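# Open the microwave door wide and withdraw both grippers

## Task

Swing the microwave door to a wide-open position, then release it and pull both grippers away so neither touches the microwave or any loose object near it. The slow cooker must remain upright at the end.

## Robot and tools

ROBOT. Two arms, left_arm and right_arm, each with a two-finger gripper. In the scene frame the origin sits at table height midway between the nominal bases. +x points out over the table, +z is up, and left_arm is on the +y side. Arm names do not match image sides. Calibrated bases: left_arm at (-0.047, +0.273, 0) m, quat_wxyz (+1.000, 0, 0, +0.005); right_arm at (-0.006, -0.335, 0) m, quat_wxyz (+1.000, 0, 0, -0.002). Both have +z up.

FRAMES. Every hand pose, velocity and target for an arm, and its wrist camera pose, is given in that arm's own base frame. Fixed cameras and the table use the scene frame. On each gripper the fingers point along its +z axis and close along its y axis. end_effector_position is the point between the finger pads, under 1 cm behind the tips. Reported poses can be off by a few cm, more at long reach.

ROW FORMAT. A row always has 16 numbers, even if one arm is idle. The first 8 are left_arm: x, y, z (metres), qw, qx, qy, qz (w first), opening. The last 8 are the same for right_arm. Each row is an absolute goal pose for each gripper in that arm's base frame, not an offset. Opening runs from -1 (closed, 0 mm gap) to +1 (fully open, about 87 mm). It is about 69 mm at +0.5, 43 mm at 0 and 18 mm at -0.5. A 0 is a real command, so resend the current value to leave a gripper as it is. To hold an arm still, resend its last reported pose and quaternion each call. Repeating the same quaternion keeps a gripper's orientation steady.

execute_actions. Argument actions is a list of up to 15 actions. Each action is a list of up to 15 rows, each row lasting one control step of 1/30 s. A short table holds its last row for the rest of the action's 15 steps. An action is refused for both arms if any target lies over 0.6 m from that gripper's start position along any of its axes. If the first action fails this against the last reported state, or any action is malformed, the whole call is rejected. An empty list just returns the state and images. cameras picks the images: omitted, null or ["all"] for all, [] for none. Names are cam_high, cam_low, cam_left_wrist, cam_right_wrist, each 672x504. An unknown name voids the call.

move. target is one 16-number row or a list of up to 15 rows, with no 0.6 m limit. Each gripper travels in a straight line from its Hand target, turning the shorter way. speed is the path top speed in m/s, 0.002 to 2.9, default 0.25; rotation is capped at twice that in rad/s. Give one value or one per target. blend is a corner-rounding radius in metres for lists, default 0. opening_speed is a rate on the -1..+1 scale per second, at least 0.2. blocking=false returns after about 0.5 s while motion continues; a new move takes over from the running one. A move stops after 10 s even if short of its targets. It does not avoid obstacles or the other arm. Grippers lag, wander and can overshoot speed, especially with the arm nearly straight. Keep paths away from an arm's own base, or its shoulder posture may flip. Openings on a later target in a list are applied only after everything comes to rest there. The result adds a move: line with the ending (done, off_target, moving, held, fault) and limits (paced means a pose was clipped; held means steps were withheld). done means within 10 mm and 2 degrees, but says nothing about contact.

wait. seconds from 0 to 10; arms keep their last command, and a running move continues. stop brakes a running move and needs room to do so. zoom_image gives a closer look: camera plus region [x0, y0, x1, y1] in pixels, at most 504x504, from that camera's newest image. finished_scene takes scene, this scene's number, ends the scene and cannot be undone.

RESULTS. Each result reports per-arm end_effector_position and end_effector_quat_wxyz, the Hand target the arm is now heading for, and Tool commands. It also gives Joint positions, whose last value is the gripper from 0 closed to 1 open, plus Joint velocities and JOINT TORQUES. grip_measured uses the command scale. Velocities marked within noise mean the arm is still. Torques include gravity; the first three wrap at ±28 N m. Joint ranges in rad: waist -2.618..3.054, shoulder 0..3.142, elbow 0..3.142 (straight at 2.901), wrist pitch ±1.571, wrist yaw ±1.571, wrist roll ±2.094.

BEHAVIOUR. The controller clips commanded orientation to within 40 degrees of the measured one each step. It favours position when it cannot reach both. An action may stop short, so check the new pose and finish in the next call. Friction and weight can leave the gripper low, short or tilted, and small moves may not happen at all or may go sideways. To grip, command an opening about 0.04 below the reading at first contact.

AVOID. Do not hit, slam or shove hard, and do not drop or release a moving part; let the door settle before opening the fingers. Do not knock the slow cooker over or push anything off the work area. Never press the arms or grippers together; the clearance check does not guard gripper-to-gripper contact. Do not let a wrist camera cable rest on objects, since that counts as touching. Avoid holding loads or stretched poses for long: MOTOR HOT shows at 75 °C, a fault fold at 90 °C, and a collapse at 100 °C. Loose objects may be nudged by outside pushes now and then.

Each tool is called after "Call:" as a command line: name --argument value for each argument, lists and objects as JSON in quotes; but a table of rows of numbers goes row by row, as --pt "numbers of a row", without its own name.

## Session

Call:
execute_actions --actions '[]'

Scene clock: 0.00 s.
left_arm: end_effector_position=(+0.3747, +0.0118, +0.0832) grip_measured=+1.000 end_effector_quat_wxyz=(+0.659, -0.062, +0.746, +0.071) | right_arm: end_effector_position=(+0.3854, +0.0004, +0.0938) grip_measured=+0.990 end_effector_quat_wxyz=(+0.684, +0.025, +0.726, -0.074)
Joint positions: left_arm=[-0.101 1.562 0.241 1.194 -0.289 -0.012 1] | right_arm=[0.13 1.627 0.257 1.314 0.272 -0.059 0.995]
Joint velocities: within noise
Joint torques (N m): no reading
Heat: left arm: 33 °C; right arm: 35 °C.
Hand target: left_arm +0.3772, +0.0115, +0.0887; +0.665, -0.063, +0.740, +0.070 | right_arm +0.3887, +0.0009, +0.1034; +0.695, +0.028, +0.715, -0.072
Tool commands: left_gripper/opening=+1.0 right_gripper/opening=+1.0

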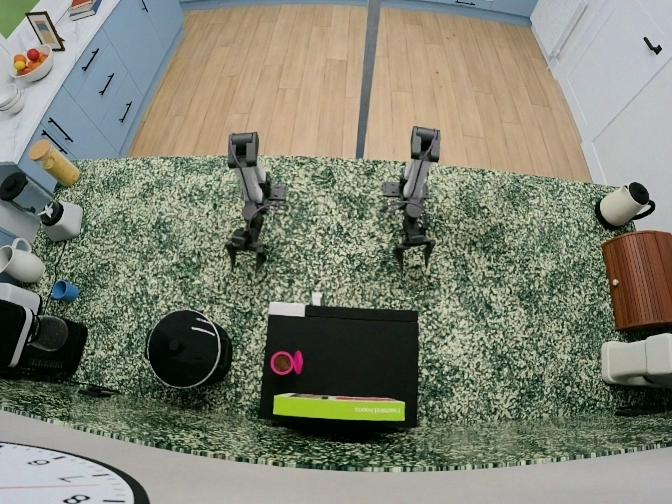

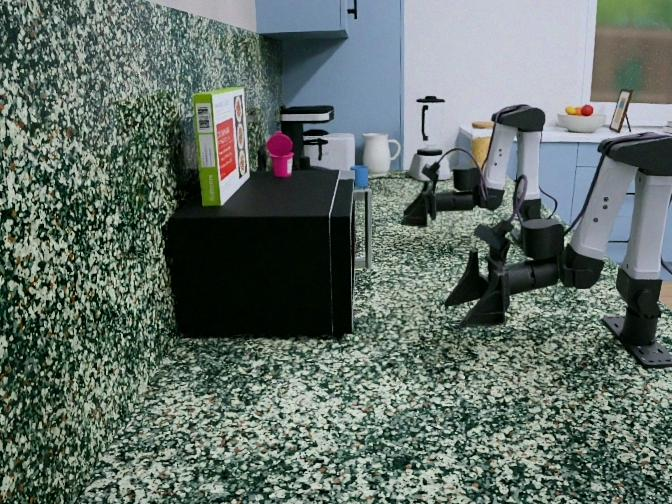

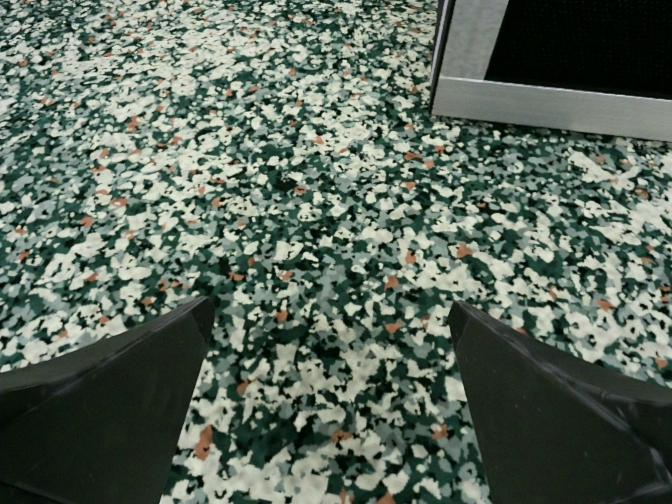

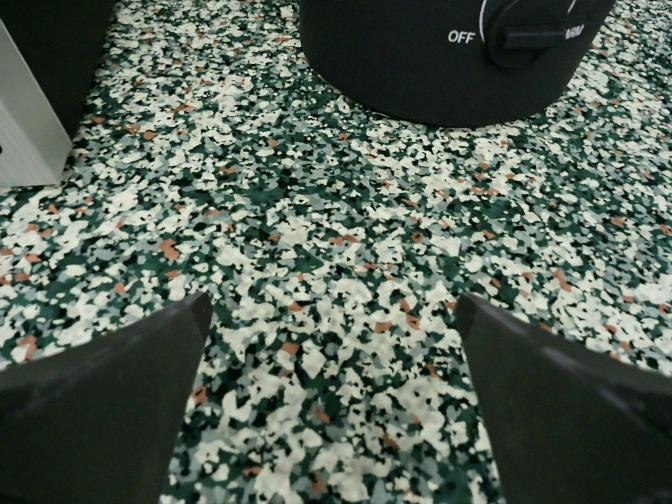

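Call:
move --pt "0.25 0.2 0.15 0.653 -0.271 0.653 0.271 1 0.36 0.14 0.15 0.707 0 0.707 0 1" --pt "0.02 0.3 0.15 0.5 -0.5 0.5 0.5 1 0.43 0.284 0.17 0.707 0 0.707 0 1" --blend 0.05 --cameras '["cam_high","cam_right_wrist"]'

Call:
zoom_image --camera "cam_high" --region '[220, 220, 460, 440]'

Scene clock: 4.03 s.
left_arm: end_effector_position=(+0.0196, +0.2975, +0.1421) grip_measured=+1.000 end_effector_quat_wxyz=(+0.492, -0.510, +0.504, +0.494) | right_arm: end_effector_position=(+0.4266, +0.2789, +0.1612) grip_measured=+0.990 end_effector_quat_wxyz=(+0.701, -0.012, +0.713, -0.007)
Joint positions: left_arm=[1.404 0.682 0.079 0.576 -0.175 -0.009 1] | right_arm=[0.836 1.894 0.985 0.885 0.829 -0.01 0.995]
Joint velocities: within noise
Joint torques (N m): left_arm=[0.47 0.25 7.64 2.26 0.14 0.11] | right_arm=[0.49 -7.99 8.25 1.62 0.22 0.14]
Heat: left arm: 33 °C; right arm: 36 °C.
Hand target: left_arm +0.0200, +0.2997, +0.1502; +0.500, -0.500, +0.500, +0.500 | right_arm +0.4297, +0.2837, +0.1700; +0.707, +0.000, +0.707, +0.000
Off the commanded pose: left_arm 0.008 m, 2 deg | right_arm 0.011 m, 2 deg.
move: off_target (right_arm)
Images, in order (width x height): cam_high 672x504, cam_right_wrist 672x504.

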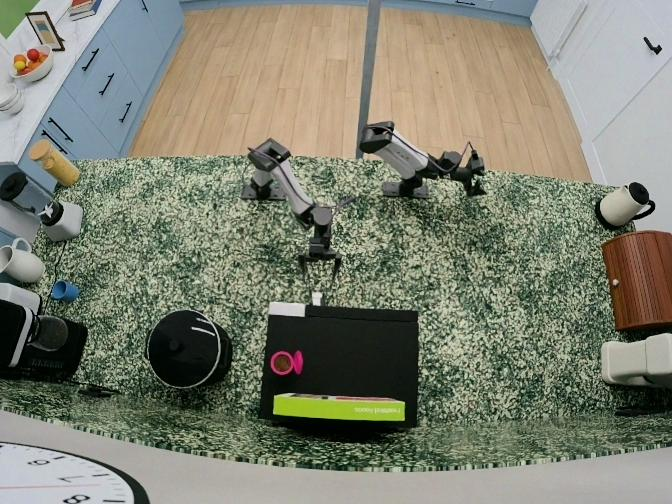

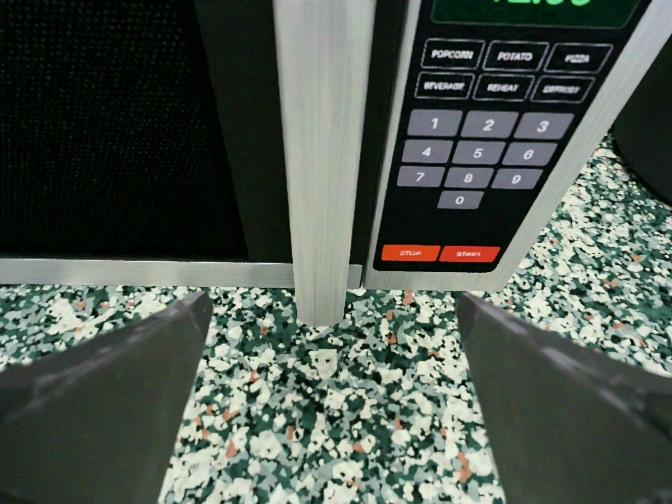

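Scaled by 2.100 from the camera's 672x504 image, which has a finer 960x720 frame.

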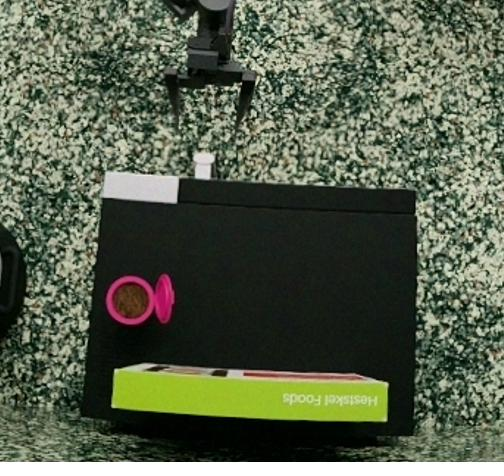

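Call:
move --pt "0.02 0.3 0.15 0.5 -0.5 0.5 0.5 1 0.503 0.287 0.172 0.707 0 0.707 0 1" --pt "0.02 0.3 0.15 0.5 -0.5 0.5 0.5 1 0.503 0.287 0.172 0.707 0 0.707 0 -0.36" --opening_speed 2 --speed 0.15 --cameras '["cam_high","cam_right_wrist"]'

Call:
move --pt "0.02 0.3 0.15 0.5 -0.5 0.5 0.5 1 0.463 0.298 0.172 0.706 0.015 0.706 -0.015 -0.36" --pt "0.02 0.3 0.15 0.5 -0.5 0.5 0.5 1 0.423 0.318 0.172 0.706 0.031 0.706 -0.031 -0.36" --pt "0.02 0.3 0.15 0.5 -0.5 0.5 0.5 1 0.352 0.366 0.172 0.704 0.062 0.704 -0.062 -0.36" --speed 0.12 --blend 0.02 --cameras '["cam_high","cam_right_wrist"]'

Call:
move --target '[0.02,0.3,0.15,0.5,-0.5,0.5,0.5,1,0.352,0.36,0.172,0.703,0.07,0.703,-0.07,0.8]' --opening_speed 2 --cameras '["cam_high","cam_right_wrist"]'

Scene clock: 6.53 s.
left_arm: end_effector_position=(+0.0197, +0.2975, +0.1424) grip_measured=+1.000 end_effector_quat_wxyz=(+0.493, -0.509, +0.503, +0.494) | right_arm: end_effector_position=(+0.4977, +0.2833, +0.1622) grip_measured=-0.277 end_effector_quat_wxyz=(+0.700, -0.006, +0.714, -0.007)
Joint positions: left_arm=[1.404 0.683 0.079 0.578 -0.174 -0.009 1] | right_arm=[0.721 2.062 1.247 0.789 0.722 -0.002 0.361]
Joint velocities: within noise
Joint torques (N m): left_arm=[0.44 0.34 7.65 2.25 0.13 0.11] | right_arm=[0.01 -9.83 8.64 1.66 0.07 0.06]
Heat: left arm: 33 °C; right arm: 37 °C.
Hand target: left_arm +0.0200, +0.2998, +0.1501; +0.500, -0.500, +0.500, +0.500 | right_arm +0.5026, +0.2868, +0.1720; +0.707, +0.000, +0.707, +0.000
Off the commanded pose: left_arm 0.008 m, 2 deg | right_arm 0.012 m, 2 deg.
move: off_target (right_arm); target 2's new opening was sent with right_arm's hand 0.013 m and 2 deg from that target
Images, in order (width x height): cam_high 672x504, cam_right_wrist 672x504.

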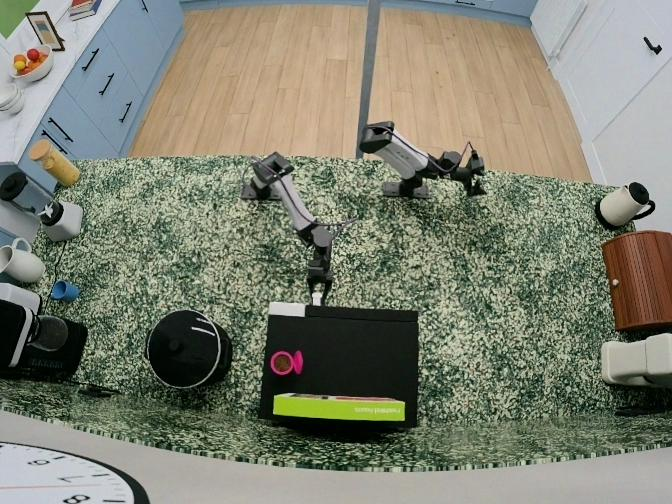

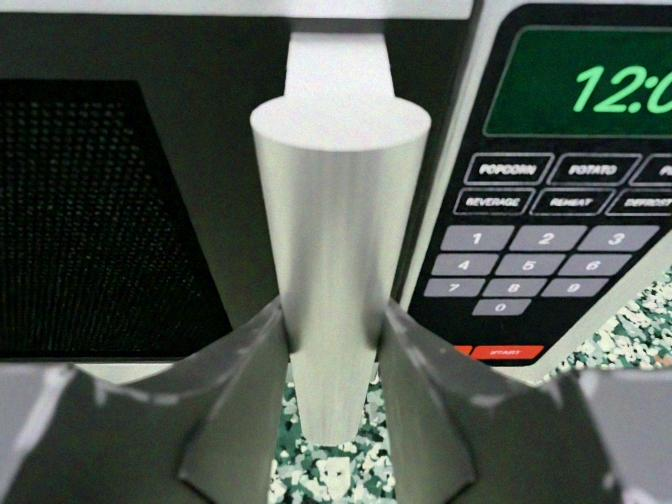

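Scene clock: 8.43 s.
left_arm: end_effector_position=(+0.0197, +0.2976, +0.1425) grip_measured=+1.000 end_effector_quat_wxyz=(+0.493, -0.509, +0.503, +0.494) | right_arm: end_effector_position=(+0.3522, +0.3599, +0.1594) grip_measured=-0.313 end_effector_quat_wxyz=(+0.701, +0.061, +0.707, -0.063)
Joint positions: left_arm=[1.404 0.683 0.079 0.578 -0.174 -0.009 1] | right_arm=[1.14 2.071 1.241 0.799 1.316 0.026 0.343]
Joint velocities: within noise
Joint torques (N m): left_arm=[0.46 0.32 7.66 2.25 0.13 0.11] | right_arm=[0.73 -10.43 8.77 1.23 0.18 -0.17]
Heat: left arm: 33 °C; right arm: 37 °C.
Hand target: left_arm +0.0200, +0.2998, +0.1501; +0.500, -0.500, +0.500, +0.500 | right_arm +0.3518, +0.3657, +0.1720; +0.704, +0.062, +0.704, -0.062
Off the commanded pose: left_arm 0.008 m, 2 deg | right_arm 0.014 m, 1 deg.
move: off_target (right_arm)
Images, in order (width x height): cam_high 672x504, cam_right_wrist 672x504.

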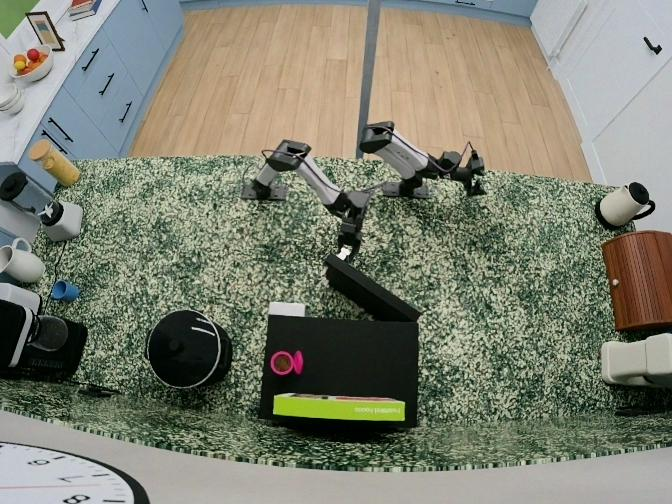

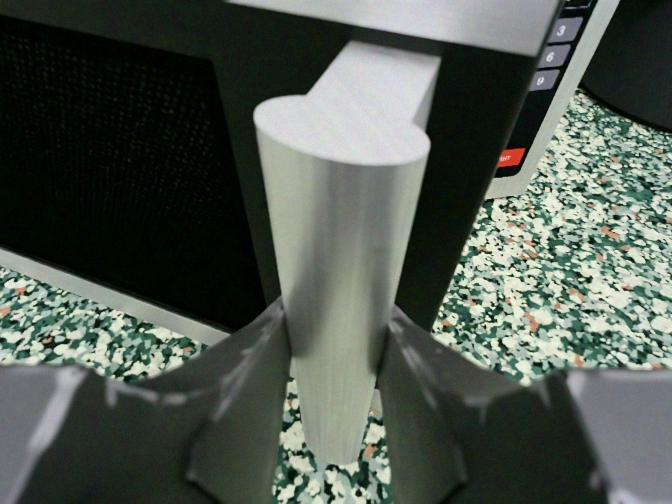

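Scene clock: 9.27 s.
left_arm: end_effector_position=(+0.0197, +0.2976, +0.1425) grip_measured=+1.000 end_effector_quat_wxyz=(+0.493, -0.509, +0.503, +0.494) | right_arm: end_effector_position=(+0.3517, +0.3568, +0.1595) grip_measured=+0.800 end_effector_quat_wxyz=(+0.700, +0.057, +0.708, -0.077)
Joint positions: left_arm=[1.404 0.683 0.079 0.578 -0.174 -0.009 1] | right_arm=[1.14 2.071 1.243 0.792 1.33 0.005 0.9]
Joint velocities: within noise
Joint torques (N m): left_arm=[0.46 0.35 7.66 2.24 0.14 0.11] | right_arm=[0.4 -10.86 7.92 1.33 0.22 0.01]
Heat: left arm: 33 °C; right arm: 37 °C.
Hand target: left_arm +0.0200, +0.2998, +0.1501; +0.500, -0.500, +0.500, +0.500 | right_arm +0.3519, +0.3597, +0.1718; +0.704, +0.070, +0.704, -0.070
Off the commanded pose: left_arm 0.008 m, 2 deg | right_arm 0.013 m, 2 deg.
move: off_target (right_arm)
Images, in order (width x height): cam_high 672x504, cam_right_wrist 672x504.

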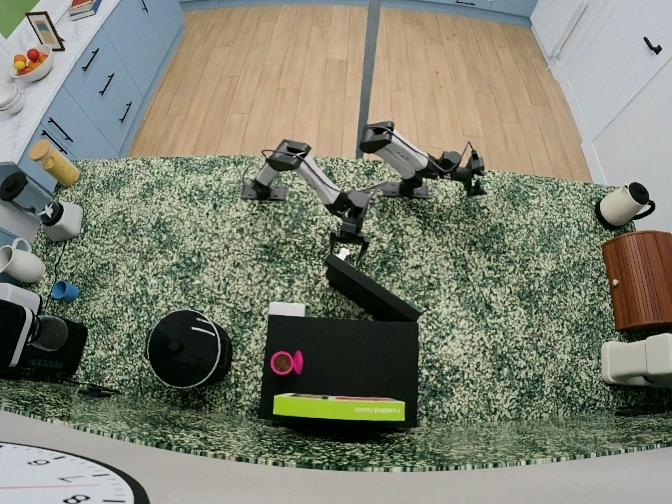

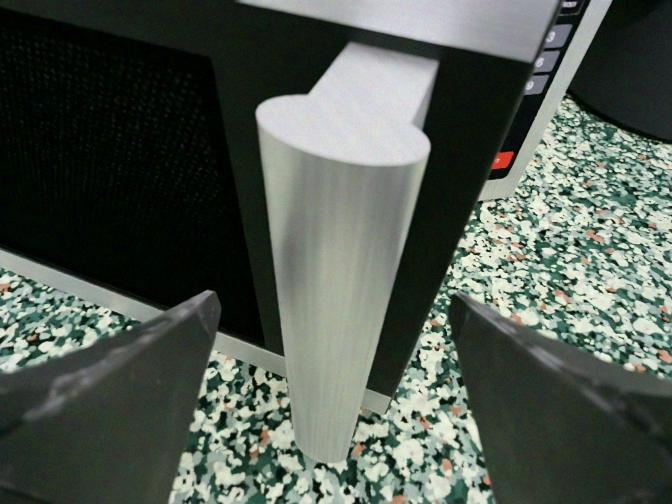

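Very similar to scene 1.

Call:
move --pt "0.02 0.3 0.15 0.5 -0.5 0.5 0.5 1 0.272 0.362 0.172 0.703 0.07 0.703 -0.07 0.8" --pt "0.02 0.3 0.15 0.5 -0.5 0.5 0.5 1 0.31 0.16 0.172 0.683 -0.183 0.683 0.183 0.8" --speed 0.3 --blend 0.025 --cameras '["cam_high","cam_right_wrist"]'

Call:
move --pt "0.02 0.3 0.15 0.5 -0.5 0.5 0.5 1 0.38 0.19 0.172 0.674 -0.213 0.674 0.213 -1" --pt "0.02 0.3 0.15 0.5 -0.5 0.5 0.5 1 0.465 0.25 0.172 0.674 -0.213 0.674 0.213 -1" --blend 0.02 --cameras '["cam_high","cam_right_wrist"]'

Scene clock: 13.27 s.
left_arm: end_effector_position=(+0.0198, +0.2976, +0.1426) grip_measured=+1.000 end_effector_quat_wxyz=(+0.493, -0.509, +0.503, +0.494) | right_arm: end_effector_position=(+0.3071, +0.1578, +0.1650) grip_measured=+0.800 end_effector_quat_wxyz=(+0.680, -0.184, +0.688, +0.176)
Joint positions: left_arm=[1.404 0.683 0.079 0.579 -0.174 -0.009 1] | right_arm=[0.435 1.004 0.24 0.749 -0.08 -0.009 0.9]
Joint velocities: within noise
Joint torques (N m): left_arm=[0.46 0.35 7.68 2.25 0.13 0.11] | right_arm=[-0.4 -1.1 7.76 1.83 -0.09 0.12]
Heat: left arm: 34 °C; right arm: 38 °C.
Hand target: left_arm +0.0200, +0.2998, +0.1501; +0.500, -0.500, +0.500, +0.500 | right_arm +0.3098, +0.1599, +0.1720; +0.683, -0.183, +0.683, +0.183
Off the commanded pose: left_arm 0.008 m, 1 deg | right_arm 0.008 m, 1 deg.
move: done
Images, in order (width x height): cam_high 672x504, cam_right_wrist 672x504.

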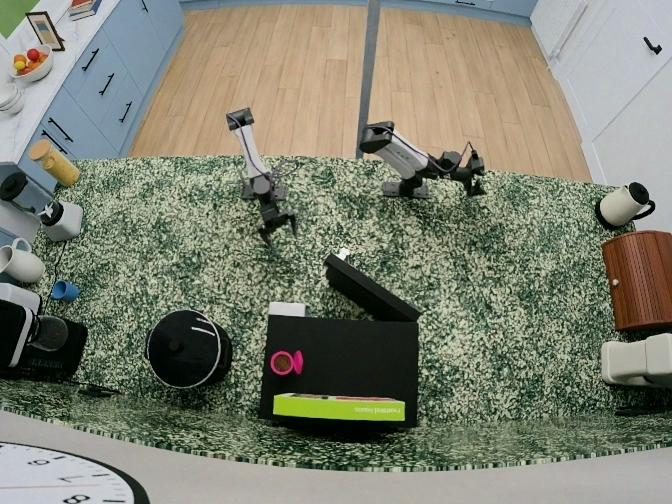

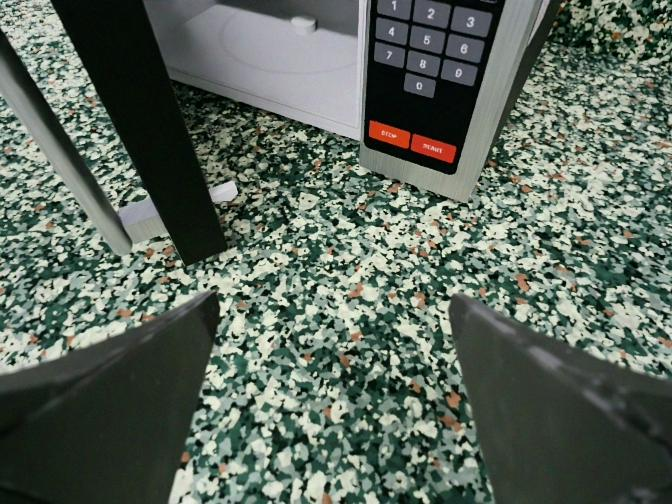

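Scene clock: 14.47 s.
left_arm: end_effector_position=(+0.0198, +0.2976, +0.1426) grip_measured=+1.000 end_effector_quat_wxyz=(+0.493, -0.509, +0.503, +0.494) | right_arm: end_effector_position=(+0.4578, +0.2462, +0.1585) grip_measured=-1.000 end_effector_quat_wxyz=(+0.661, -0.220, +0.686, +0.211)
Joint positions: left_arm=[1.404 0.683 0.079 0.579 -0.174 -0.009 1] | right_arm=[0.431 1.8 0.866 0.896 -0.188 -0.008 0]
Joint velocities: within noise
Joint torques (N m): left_arm=[0.47 0.34 7.65 2.24 0.14 0.11] | right_arm=[0.44 -7.34 8.43 1.95 0.19 0.12]
Heat: left arm: 34 °C; right arm: 38 °C.
Hand target: left_arm +0.0200, +0.2998, +0.1501; +0.500, -0.500, +0.500, +0.500 | right_arm +0.4643, +0.2498, +0.1720; +0.674, -0.213, +0.674, +0.213
Off the commanded pose: left_arm 0.008 m, 1 deg | right_arm 0.016 m, 2 deg.
move: off_target (right_arm)
Images, in order (width x height): cam_high 672x504, cam_right_wrist 672x504.

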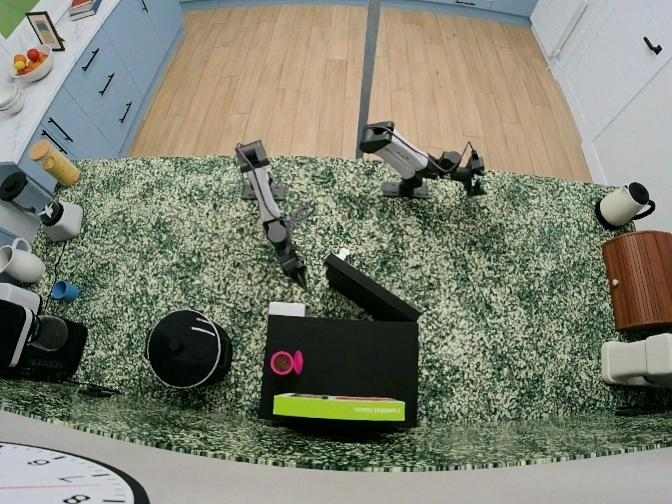

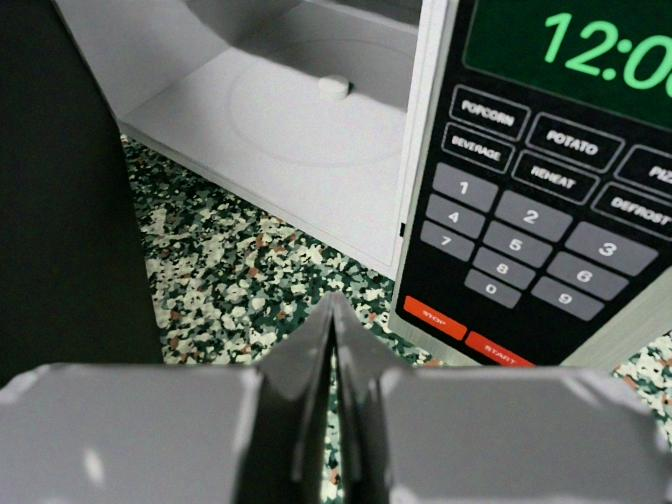

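Call:
move --pt "0.02 0.3 0.15 0.5 -0.5 0.5 0.5 1 0.475 0.285 0.178 0.664 -0.242 0.664 0.242 -1" --pt "0.02 0.3 0.15 0.5 -0.5 0.5 0.5 1 0.395 0.38 0.178 0.653 -0.271 0.653 0.271 -1" --pt "0.02 0.3 0.15 0.5 -0.5 0.5 0.5 1 0.34 0.46 0.178 0.627 -0.327 0.627 0.327 -1" --pt "0.02 0.3 0.15 0.5 -0.5 0.5 0.5 1 0.33 0.53 0.178 0.606 -0.364 0.606 0.364 -1" --pt "0.02 0.3 0.15 0.5 -0.5 0.5 0.5 1 0.317 0.606 0.178 0.606 -0.364 0.606 0.364 -1" --speed 0.1 --blend 0.02 --cameras '["cam_high","cam_low","cam_right_wrist"]'

Scene clock: 19.57 s.
left_arm: end_effector_position=(+0.0198, +0.2976, +0.1426) grip_measured=+1.000 end_effector_quat_wxyz=(+0.493, -0.509, +0.503, +0.494) | right_arm: end_effector_position=(+0.3168, +0.5993, +0.1666) grip_measured=-1.000 end_effector_quat_wxyz=(+0.598, -0.371, +0.613, +0.358)
Joint positions: left_arm=[1.404 0.683 0.079 0.579 -0.174 -0.009 1] | right_arm=[1.085 2.301 1.673 0.6 0.002 -0.005 0]
Joint velocities: within noise
Joint torques (N m): left_arm=[0.46 0.34 7.68 2.25 0.13 0.11] | right_arm=[0.64 -11.93 9.57 1.84 0.15 0.09]
Heat: left arm: 35 °C; right arm: 40 °C.
Hand target: left_arm +0.0200, +0.2998, +0.1501; +0.500, -0.500, +0.500, +0.500 | right_arm +0.3166, +0.6054, +0.1782; +0.606, -0.364, +0.606, +0.364
Off the commanded pose: left_arm 0.008 m, 1 deg | right_arm 0.013 m, 2 deg.
move: off_target (right_arm)
Images, in order (width x height): cam_high 672x504, cam_low 672x504, cam_right_wrist 672x504.

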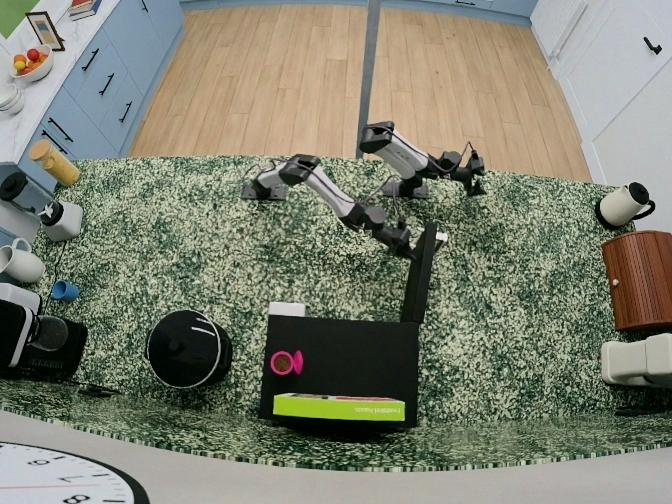

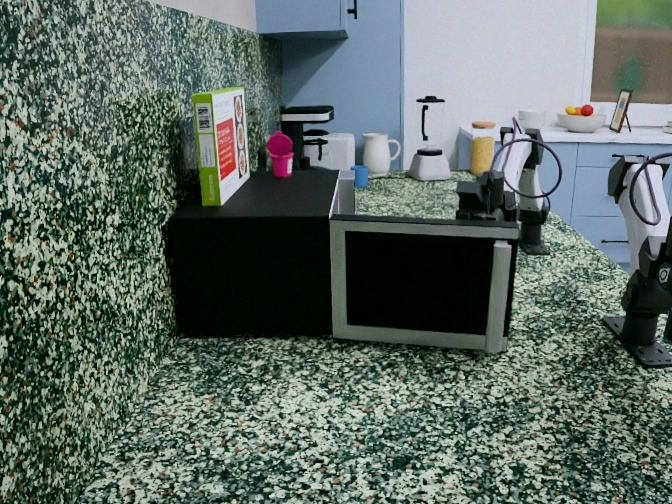

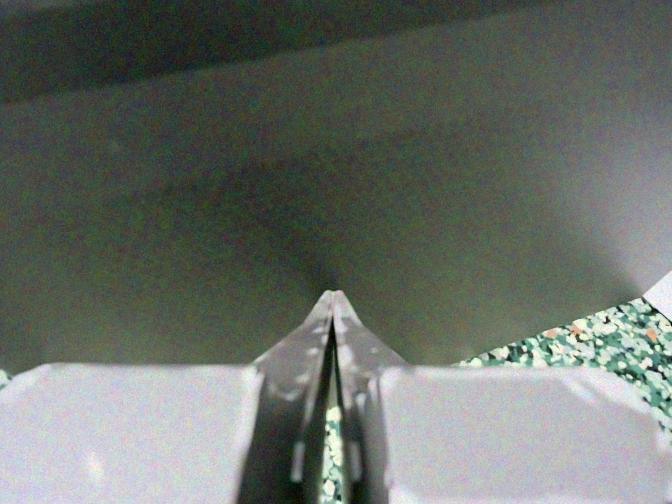

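Call:
move --pt "0.02 0.3 0.15 0.5 -0.5 0.5 0.5 1 0.285 0.45 0.178 0.627 -0.327 0.627 0.327 -1" --pt "0.02 0.3 0.15 0.5 -0.5 0.5 0.5 1 0.3 0.18 0.178 0.683 -0.183 0.683 0.183 -1" --blend 0.03 --cameras '["cam_high"]'

Call:
finished_scene --scene 3

Scene clock: 22.33 s.
left_arm: end_effector_position=(+0.0198, +0.2976, +0.1426) grip_measured=+1.000 end_effector_quat_wxyz=(+0.493, -0.509, +0.503, +0.494) | right_arm: end_effector_position=(+0.3012, +0.1801, +0.1755) grip_measured=-1.000 end_effector_quat_wxyz=(+0.681, -0.183, +0.686, +0.178)
Joint positions: left_arm=[1.404 0.683 0.079 0.579 -0.174 -0.009 1] | right_arm=[0.564 1.004 0.282 0.713 0.048 -0.005 0]
Joint velocities: within noise
Joint torques (N m): left_arm=[0.46 0.34 7.65 2.24 0.13 0.11] | right_arm=[-0.39 -2.8 6.04 1.84 -0.08 0.1]
Heat: left arm: 35 °C; right arm: 40 °C.
Hand target: left_arm +0.0200, +0.2998, +0.1500; +0.500, -0.500, +0.500, +0.500 | right_arm +0.3000, +0.1800, +0.1781; +0.683, -0.183, +0.683, +0.183
Off the commanded pose: left_arm 0.008 m, 1 deg | right_arm 0.003 m, 1 deg.
move: done
Images, in order (width x height): cam_high 672x504.

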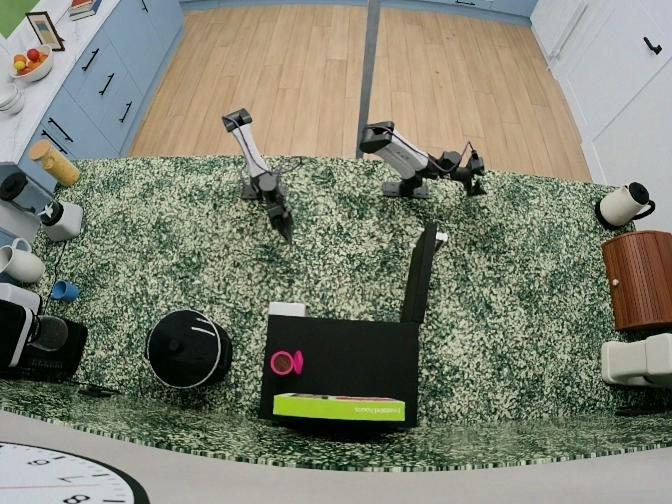

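The scene is finished: the task was done.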